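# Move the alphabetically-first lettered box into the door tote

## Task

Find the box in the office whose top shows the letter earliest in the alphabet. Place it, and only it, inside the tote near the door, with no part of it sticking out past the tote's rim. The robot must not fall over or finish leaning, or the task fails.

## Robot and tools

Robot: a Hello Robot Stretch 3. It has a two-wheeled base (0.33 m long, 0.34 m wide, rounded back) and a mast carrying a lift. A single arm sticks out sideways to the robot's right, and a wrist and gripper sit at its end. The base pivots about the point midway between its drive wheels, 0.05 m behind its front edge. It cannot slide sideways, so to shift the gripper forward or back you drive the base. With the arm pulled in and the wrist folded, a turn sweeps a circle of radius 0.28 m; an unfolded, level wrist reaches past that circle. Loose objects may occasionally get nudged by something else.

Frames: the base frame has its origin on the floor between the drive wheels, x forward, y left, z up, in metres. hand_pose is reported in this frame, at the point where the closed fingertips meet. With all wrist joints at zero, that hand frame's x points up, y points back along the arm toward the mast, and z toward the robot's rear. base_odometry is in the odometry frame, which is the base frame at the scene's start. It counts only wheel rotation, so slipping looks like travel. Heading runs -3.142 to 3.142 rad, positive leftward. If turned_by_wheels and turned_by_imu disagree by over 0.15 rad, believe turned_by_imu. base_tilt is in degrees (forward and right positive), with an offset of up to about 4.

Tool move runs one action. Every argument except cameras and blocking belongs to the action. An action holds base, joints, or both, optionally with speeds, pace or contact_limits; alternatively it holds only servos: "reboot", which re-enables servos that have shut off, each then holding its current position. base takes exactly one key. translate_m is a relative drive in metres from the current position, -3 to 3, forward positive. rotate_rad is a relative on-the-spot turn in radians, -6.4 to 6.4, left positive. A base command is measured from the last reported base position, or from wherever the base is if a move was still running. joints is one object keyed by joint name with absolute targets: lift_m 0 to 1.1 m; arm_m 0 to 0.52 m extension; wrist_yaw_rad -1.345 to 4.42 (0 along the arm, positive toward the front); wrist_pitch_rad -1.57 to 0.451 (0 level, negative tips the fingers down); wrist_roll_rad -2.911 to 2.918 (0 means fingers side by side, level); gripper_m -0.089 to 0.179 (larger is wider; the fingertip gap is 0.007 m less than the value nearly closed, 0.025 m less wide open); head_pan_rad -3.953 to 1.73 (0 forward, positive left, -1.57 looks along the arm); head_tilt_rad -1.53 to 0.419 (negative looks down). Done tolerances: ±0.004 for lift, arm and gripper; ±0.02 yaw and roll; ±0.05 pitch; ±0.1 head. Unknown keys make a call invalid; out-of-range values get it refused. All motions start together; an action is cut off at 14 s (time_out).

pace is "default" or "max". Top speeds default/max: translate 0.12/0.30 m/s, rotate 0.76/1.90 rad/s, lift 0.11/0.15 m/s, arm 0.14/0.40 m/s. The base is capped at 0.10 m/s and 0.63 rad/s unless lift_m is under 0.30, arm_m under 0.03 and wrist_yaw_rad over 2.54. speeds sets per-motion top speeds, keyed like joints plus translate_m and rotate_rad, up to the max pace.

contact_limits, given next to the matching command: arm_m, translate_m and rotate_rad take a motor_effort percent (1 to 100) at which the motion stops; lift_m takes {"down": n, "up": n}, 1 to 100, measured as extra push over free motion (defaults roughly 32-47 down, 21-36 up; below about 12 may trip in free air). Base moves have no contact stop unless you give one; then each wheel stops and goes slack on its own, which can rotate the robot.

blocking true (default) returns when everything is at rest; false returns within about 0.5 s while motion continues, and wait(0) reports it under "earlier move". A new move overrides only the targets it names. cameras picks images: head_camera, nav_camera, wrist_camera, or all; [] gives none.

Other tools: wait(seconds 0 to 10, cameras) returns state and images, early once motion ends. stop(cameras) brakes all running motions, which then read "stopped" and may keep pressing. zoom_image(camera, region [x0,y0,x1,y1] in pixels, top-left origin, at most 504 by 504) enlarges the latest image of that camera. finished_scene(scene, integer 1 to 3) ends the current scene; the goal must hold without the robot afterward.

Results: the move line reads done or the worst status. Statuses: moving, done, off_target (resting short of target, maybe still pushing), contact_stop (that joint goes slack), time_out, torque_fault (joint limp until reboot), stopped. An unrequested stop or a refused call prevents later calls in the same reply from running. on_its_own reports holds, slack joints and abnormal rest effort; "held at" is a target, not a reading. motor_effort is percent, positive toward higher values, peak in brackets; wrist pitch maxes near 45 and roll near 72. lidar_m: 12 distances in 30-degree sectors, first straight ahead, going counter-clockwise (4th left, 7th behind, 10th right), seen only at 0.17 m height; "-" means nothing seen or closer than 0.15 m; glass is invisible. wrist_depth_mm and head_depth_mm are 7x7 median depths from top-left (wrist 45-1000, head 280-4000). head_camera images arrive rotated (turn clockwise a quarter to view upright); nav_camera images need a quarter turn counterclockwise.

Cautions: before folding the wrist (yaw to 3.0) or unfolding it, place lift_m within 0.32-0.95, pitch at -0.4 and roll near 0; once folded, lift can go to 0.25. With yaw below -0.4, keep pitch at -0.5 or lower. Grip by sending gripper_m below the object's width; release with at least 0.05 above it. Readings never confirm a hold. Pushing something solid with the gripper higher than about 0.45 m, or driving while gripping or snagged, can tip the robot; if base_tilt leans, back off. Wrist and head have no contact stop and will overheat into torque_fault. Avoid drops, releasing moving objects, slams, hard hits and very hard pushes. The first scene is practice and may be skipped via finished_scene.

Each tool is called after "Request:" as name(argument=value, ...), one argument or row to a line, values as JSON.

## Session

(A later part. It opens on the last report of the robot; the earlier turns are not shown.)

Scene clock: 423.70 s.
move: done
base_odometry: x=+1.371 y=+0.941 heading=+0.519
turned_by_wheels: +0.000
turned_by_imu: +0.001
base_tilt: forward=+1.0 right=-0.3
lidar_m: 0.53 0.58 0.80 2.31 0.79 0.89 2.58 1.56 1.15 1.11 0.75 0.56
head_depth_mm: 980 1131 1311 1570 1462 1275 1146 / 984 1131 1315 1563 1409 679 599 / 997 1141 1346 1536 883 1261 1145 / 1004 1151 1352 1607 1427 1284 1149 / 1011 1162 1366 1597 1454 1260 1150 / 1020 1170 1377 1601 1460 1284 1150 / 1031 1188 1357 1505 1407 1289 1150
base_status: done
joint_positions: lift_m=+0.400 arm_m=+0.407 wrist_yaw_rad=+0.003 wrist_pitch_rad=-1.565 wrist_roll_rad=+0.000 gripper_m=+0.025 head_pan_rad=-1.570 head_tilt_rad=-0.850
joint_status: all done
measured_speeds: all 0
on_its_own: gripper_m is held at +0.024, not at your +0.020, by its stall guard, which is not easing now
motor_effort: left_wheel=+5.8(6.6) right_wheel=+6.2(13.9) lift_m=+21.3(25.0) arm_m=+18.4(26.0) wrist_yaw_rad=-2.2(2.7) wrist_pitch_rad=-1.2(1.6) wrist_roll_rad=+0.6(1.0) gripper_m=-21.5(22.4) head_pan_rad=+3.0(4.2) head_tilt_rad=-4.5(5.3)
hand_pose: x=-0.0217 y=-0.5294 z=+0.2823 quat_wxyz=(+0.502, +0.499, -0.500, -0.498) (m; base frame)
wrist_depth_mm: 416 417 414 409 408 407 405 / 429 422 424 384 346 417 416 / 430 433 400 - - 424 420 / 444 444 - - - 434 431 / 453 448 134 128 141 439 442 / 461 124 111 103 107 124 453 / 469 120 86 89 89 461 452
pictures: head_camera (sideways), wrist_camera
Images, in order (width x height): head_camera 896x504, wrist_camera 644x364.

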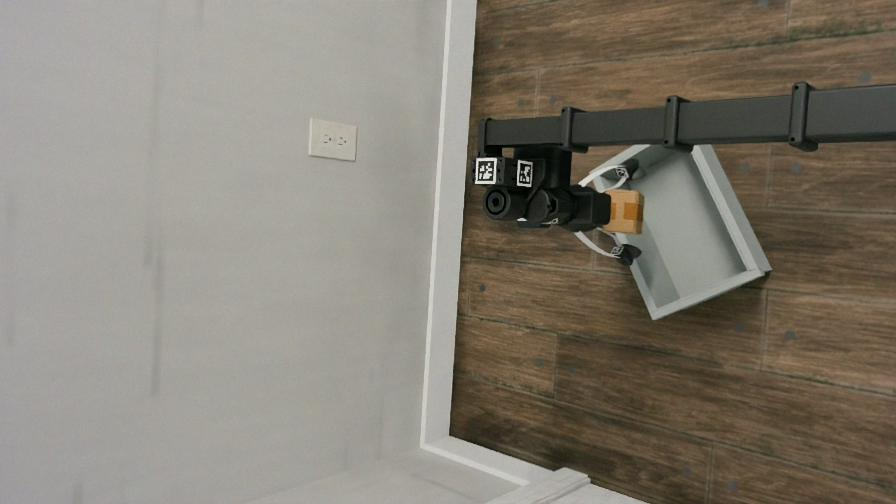

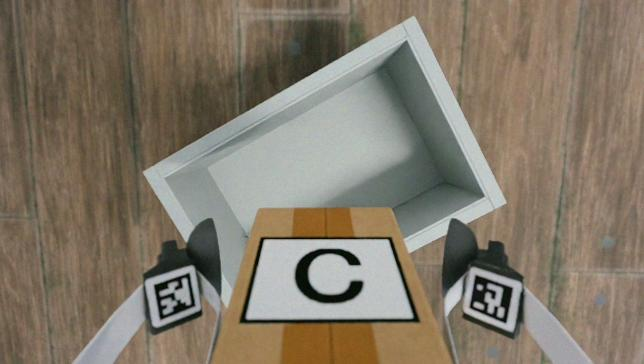

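Request:
move(
  joints={"lift_m": 0.19},
  speeds={"lift_m": 0.1},
  cameras=[],
)

Request:
move(
  joints={"lift_m": 0.165},
  speeds={"lift_m": 0.04},
  cameras=[],
)

Request:
move(
  joints={"lift_m": 0.125},
  speeds={"lift_m": 0.03},
  contact_limits={"lift_m": {"down": 13}},
  cameras=["head_camera", "wrist_camera"],
)

Scene clock: 437.40 s.
move: done
base_odometry: x=+1.371 y=+0.941 heading=+0.519
turned_by_wheels: +0.000
turned_by_imu: +0.001
base_tilt: forward=+0.8 right=-0.1
lidar_m: 0.53 0.58 0.80 2.31 0.78 0.89 2.58 1.56 1.15 0.51 0.75 0.56
head_depth_mm: 978 1124 1314 1566 1461 1273 1151 / 990 1139 1326 1581 1454 1264 1129 / 995 1141 1349 1587 1012 1188 1131 / 998 1146 1352 1611 1459 1253 1140 / 1011 1163 1380 1606 1465 1266 1146 / 1026 1176 1386 1611 1454 1278 1148 / 1033 1180 1372 1504 1400 1287 1141
base_status: not commanded
joint_positions: lift_m=+0.190 arm_m=+0.407 wrist_yaw_rad=+0.003 wrist_pitch_rad=-1.565 wrist_roll_rad=+0.000 gripper_m=+0.025 head_pan_rad=-1.570 head_tilt_rad=-0.850
joint_status: all done
measured_speeds: all 0
on_its_own: gripper_m is held at +0.024, not at your +0.020, by its stall guard, which is not easing now
motor_effort: left_wheel=+5.6(6.1) right_wheel=+5.4(6.3) lift_m=+22.5(23.8) arm_m=+4.0(11.5) wrist_yaw_rad=-1.9(2.5) wrist_pitch_rad=-1.1(1.5) wrist_roll_rad=+0.8(1.1) gripper_m=-21.8(22.7) head_pan_rad=+1.4(4.0) head_tilt_rad=-4.0(5.5)
hand_pose: x=-0.0217 y=-0.5294 z=+0.0723 quat_wxyz=(+0.502, +0.499, -0.500, -0.498) (m; base frame)
wrist_depth_mm: 220 107 106 151 196 - - / 223 108 148 198 - - - / 111 151 208 - - - - / 162 202 - - - - - / - - 134 127 128 209 184 / - 122 111 103 107 124 159 / - 115 86 89 89 143 129
pictures: none
No camera images: "cameras" was empty.

Scene clock: 438.50 s.
move: done
base_odometry: x=+1.371 y=+0.941 heading=+0.519
turned_by_wheels: +0.000
turned_by_imu: +0.000
base_tilt: forward=+1.0 right=+0.0
lidar_m: 0.53 0.58 0.80 2.31 0.78 0.89 2.57 1.55 1.15 1.11 0.75 0.56
head_depth_mm: 976 1115 1311 1558 1441 1273 1149 / 984 1136 1320 1587 1469 1267 1133 / 1002 1140 1342 1592 1053 1163 1118 / 1009 1143 1352 1605 1454 1253 1143 / 1013 1163 1351 1604 1445 1259 1148 / 1024 1174 1389 1618 1461 1278 1146 / 1028 1194 1363 1495 1402 1273 1153
base_status: not commanded
joint_positions: lift_m=+0.165 arm_m=+0.407 wrist_yaw_rad=+0.003 wrist_pitch_rad=-1.565 wrist_roll_rad=+0.000 gripper_m=+0.025 head_pan_rad=-1.570 head_tilt_rad=-0.850
joint_status: all done
measured_speeds: all 0
on_its_own: gripper_m is held at +0.024, not at your +0.020, by its stall guard, which is not easing now
motor_effort: left_wheel=+6.0(6.0) right_wheel=+5.7(6.3) lift_m=+21.9(23.5) arm_m=+1.1(4.0) wrist_yaw_rad=-1.8(2.5) wrist_pitch_rad=-1.1(1.5) wrist_roll_rad=+0.9(1.1) gripper_m=-21.9(22.4) head_pan_rad=+2.4(3.1) head_tilt_rad=-4.2(5.0)
hand_pose: x=-0.0217 y=-0.5294 z=+0.0473 quat_wxyz=(+0.502, +0.499, -0.500, -0.498) (m; base frame)
wrist_depth_mm: - 82 101 151 190 - - / - 99 148 195 194 194 - / 111 148 199 198 198 197 - / 163 200 - - - - - / - - 133 127 128 - 180 / - 122 111 103 107 124 158 / - 115 86 89 89 143 129
pictures: none
No camera images: "cameras" was empty.

Scene clock: 440.13 s.
move: contact_stop
base_odometry: x=+1.371 y=+0.941 heading=+0.519
turned_by_wheels: +0.000
turned_by_imu: +0.000
base_tilt: forward=+1.1 right=-0.3
lidar_m: 0.53 0.58 0.80 2.31 0.78 0.89 2.56 1.55 1.15 1.11 0.75 0.56
head_depth_mm: 985 1117 1321 1579 1457 1284 1145 / 986 1129 1320 1588 1452 1260 1129 / 994 1138 1337 1598 1453 1099 1114 / 1005 1152 1358 1609 1480 1260 1141 / 1009 1161 1366 1601 1455 1264 1149 / 1021 1171 1390 1607 1451 1289 1152 / 1026 1189 1365 1496 1414 1281 1144
base_status: not commanded
joint_positions: lift_m=+0.130 arm_m=+0.407 wrist_yaw_rad=+0.003 wrist_pitch_rad=-1.569 wrist_roll_rad=+0.000 gripper_m=+0.025 head_pan_rad=-1.570 head_tilt_rad=-0.850
joint_status: lift_m contact_stop (moved -0.035 of -0.040)
measured_speeds: translate_m=+0.000 rotate_rad=+0.000 lift_m=+0.006 arm_m=+0.000 wrist_yaw_rad=+0.000 wrist_pitch_rad=+0.000 wrist_roll_rad=+0.000 head_pan_rad=+0.000 head_tilt_rad=+0.000
on_its_own: gripper_m is held at +0.024, not at your +0.020, by its stall guard, which is not easing now; lift_m is slack since a contact_stop (your +0.125 is given up)
motor_effort: left_wheel=+5.2(6.0) right_wheel=+5.5(6.2) lift_m=+19.1(23.4) arm_m=-2.9(2.9) wrist_yaw_rad=-2.1(2.5) wrist_pitch_rad=-0.2(1.4) wrist_roll_rad=+0.9(1.1) gripper_m=-22.1(22.7) head_pan_rad=+2.6(2.9) head_tilt_rad=-4.1(4.7)
contact_limits: lift_m down 13 (down: maximum 72; up: maximum 65)
hand_pose: x=-0.0217 y=-0.5282 z=+0.0126 quat_wxyz=(+0.501, +0.500, -0.499, -0.499) (m; base frame)
wrist_depth_mm: - 79 101 150 159 158 - / - 102 152 163 162 162 - / 112 154 167 166 165 165 - / 166 172 171 169 169 168 167 / 176 175 154 128 170 171 170 / - 178 111 103 107 124 158 / - 183 86 89 89 139 129
pictures: head_camera (sideways), wrist_camera
Images, in order (width x height): head_camera 896x504, wrist_camera 644x364.

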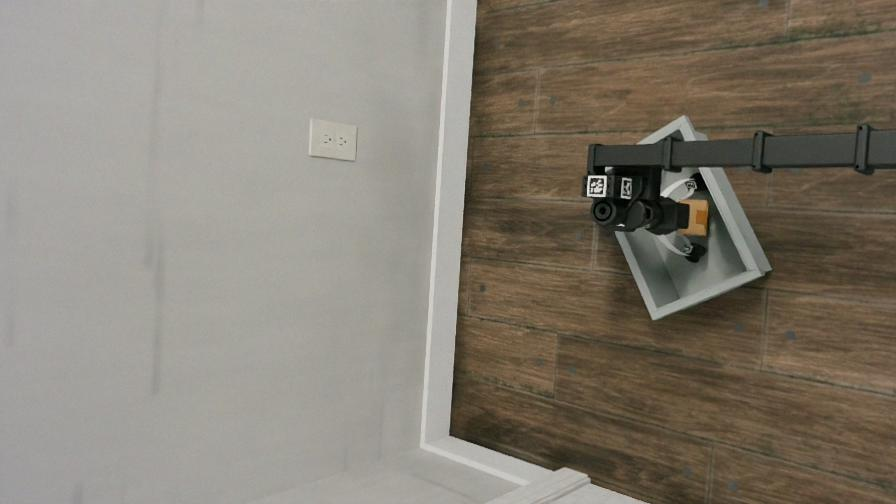

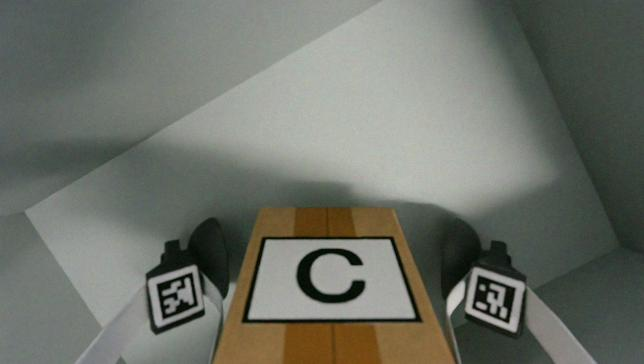

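Request:
move(
  joints={"gripper_m": 0.12},
  cameras=[],
)

Request:
move(
  joints={"lift_m": 0.45},
  speeds={"lift_m": 0.1},
  cameras=["head_camera", "wrist_camera"],
)

Scene clock: 444.10 s.
move: done
base_odometry: x=+1.371 y=+0.941 heading=+0.519
turned_by_wheels: +0.000
turned_by_imu: +0.001
base_tilt: forward=+0.9 right=-0.2
lidar_m: 0.53 0.58 0.81 2.31 0.78 0.89 2.57 1.55 1.15 1.11 0.75 0.56
head_depth_mm: 982 1117 1315 1569 1464 1280 1145 / 991 1132 1324 1578 1448 1254 1132 / 996 1143 1345 1580 1451 1092 1117 / 1003 1150 1355 1603 1459 1262 1144 / 1009 1163 1370 1603 1460 1256 1146 / 1022 1179 1394 1618 1465 1289 1146 / 1029 1188 1370 1505 1409 1282 1148
base_status: not commanded
joint_positions: lift_m=+0.132 arm_m=+0.407 wrist_yaw_rad=+0.003 wrist_pitch_rad=-1.568 wrist_roll_rad=+0.000 gripper_m=+0.120 head_pan_rad=-1.570 head_tilt_rad=-0.850
joint_status: all done
measured_speeds: all 0
on_its_own: lift_m is slack since a contact_stop (your +0.125 is given up)
motor_effort: left_wheel=+5.0(5.2) right_wheel=+5.7(6.4) lift_m=+25.7(25.7) arm_m=-12.9(12.9) wrist_yaw_rad=-2.2(2.5) wrist_pitch_rad=-0.6(0.9) wrist_roll_rad=+0.8(1.2) gripper_m=+2.5(86.2) head_pan_rad=+2.1(3.0) head_tilt_rad=-3.3(4.5)
contact_limits: lift_m down 13 (down: maximum 72; up: maximum 65)
hand_pose: x=-0.0217 y=-0.5286 z=+0.0142 quat_wxyz=(+0.502, +0.500, -0.500, -0.499) (m; base frame)
wrist_depth_mm: - 79 102 151 160 159 - / - 102 154 164 163 163 - / 112 153 168 167 167 166 - / 167 173 172 170 170 169 169 / 178 177 84 85 85 172 171 / - 125 84 - 84 128 158 / - 184 85 85 84 139 127
pictures: none
No camera images: "cameras" was empty.

Scene clock: 448.07 s.
move: done
base_odometry: x=+1.371 y=+0.941 heading=+0.519
turned_by_wheels: +0.000
turned_by_imu: +0.001
base_tilt: forward=+0.8 right=+0.1
lidar_m: 0.53 0.58 0.80 2.31 0.78 0.89 2.57 1.56 1.15 1.11 0.76 0.56
head_depth_mm: 976 1123 1318 1563 1449 1277 1149 / 985 1130 1317 1559 720 631 554 / 997 1143 1342 1486 1296 1250 1143 / 998 1149 1356 1607 1436 1261 1144 / 1008 1160 1374 1603 1445 1254 1145 / 1015 1177 1399 1625 1459 1284 1149 / 1032 1188 1364 1515 1401 1293 1137
base_status: not commanded
joint_positions: lift_m=+0.450 arm_m=+0.407 wrist_yaw_rad=+0.003 wrist_pitch_rad=-1.567 wrist_roll_rad=+0.000 gripper_m=+0.120 head_pan_rad=-1.570 head_tilt_rad=-0.850
joint_status: all done
measured_speeds: all 0
motor_effort: left_wheel=+4.7(5.1) right_wheel=+5.4(6.2) lift_m=+30.3(32.4) arm_m=-22.7(22.7) wrist_yaw_rad=-1.9(2.5) wrist_pitch_rad=-0.8(1.2) wrist_roll_rad=+1.0(1.1) gripper_m=+0.6(2.5) head_pan_rad=-0.3(2.9) head_tilt_rad=-3.2(4.8)
hand_pose: x=-0.0217 y=-0.5287 z=+0.3324 quat_wxyz=(+0.502, +0.500, -0.500, -0.499) (m; base frame)
wrist_depth_mm: 466 457 464 451 453 451 449 / 473 469 465 459 461 465 461 / 486 479 475 - - 478 470 / 492 502 - 396 - 479 476 / 502 498 379 - 491 491 493 / 512 123 403 508 505 125 497 / 524 515 517 523 520 128 503
pictures: head_camera (sideways), wrist_camera
Images, in order (width x height): head_camera 896x504, wrist_camera 644x364.

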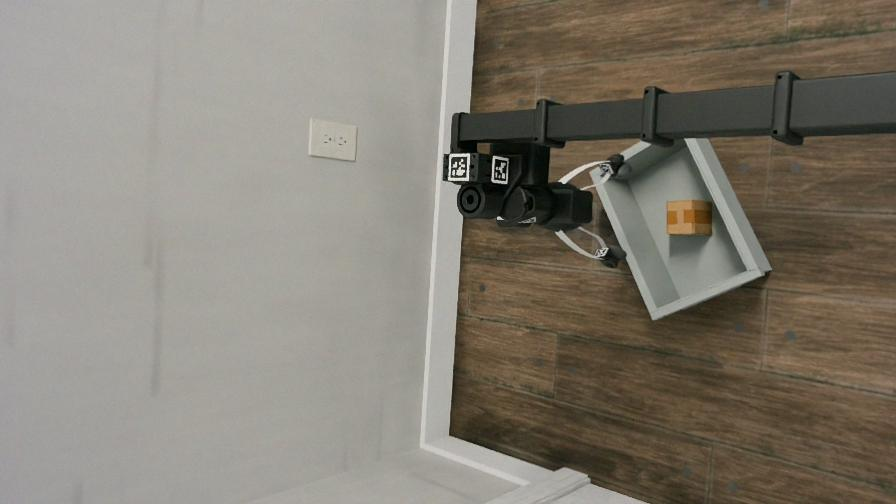

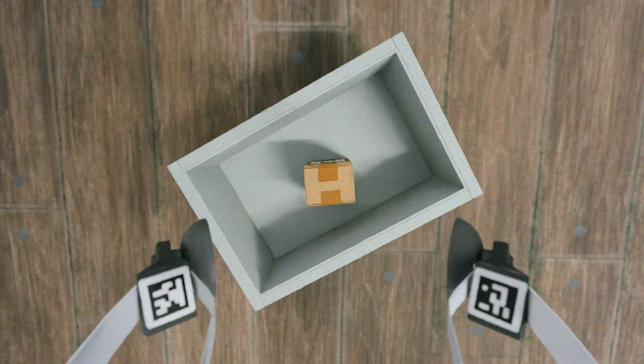

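Request:
finished_scene(
  scene=2,
)

The scene is finished: the task was done.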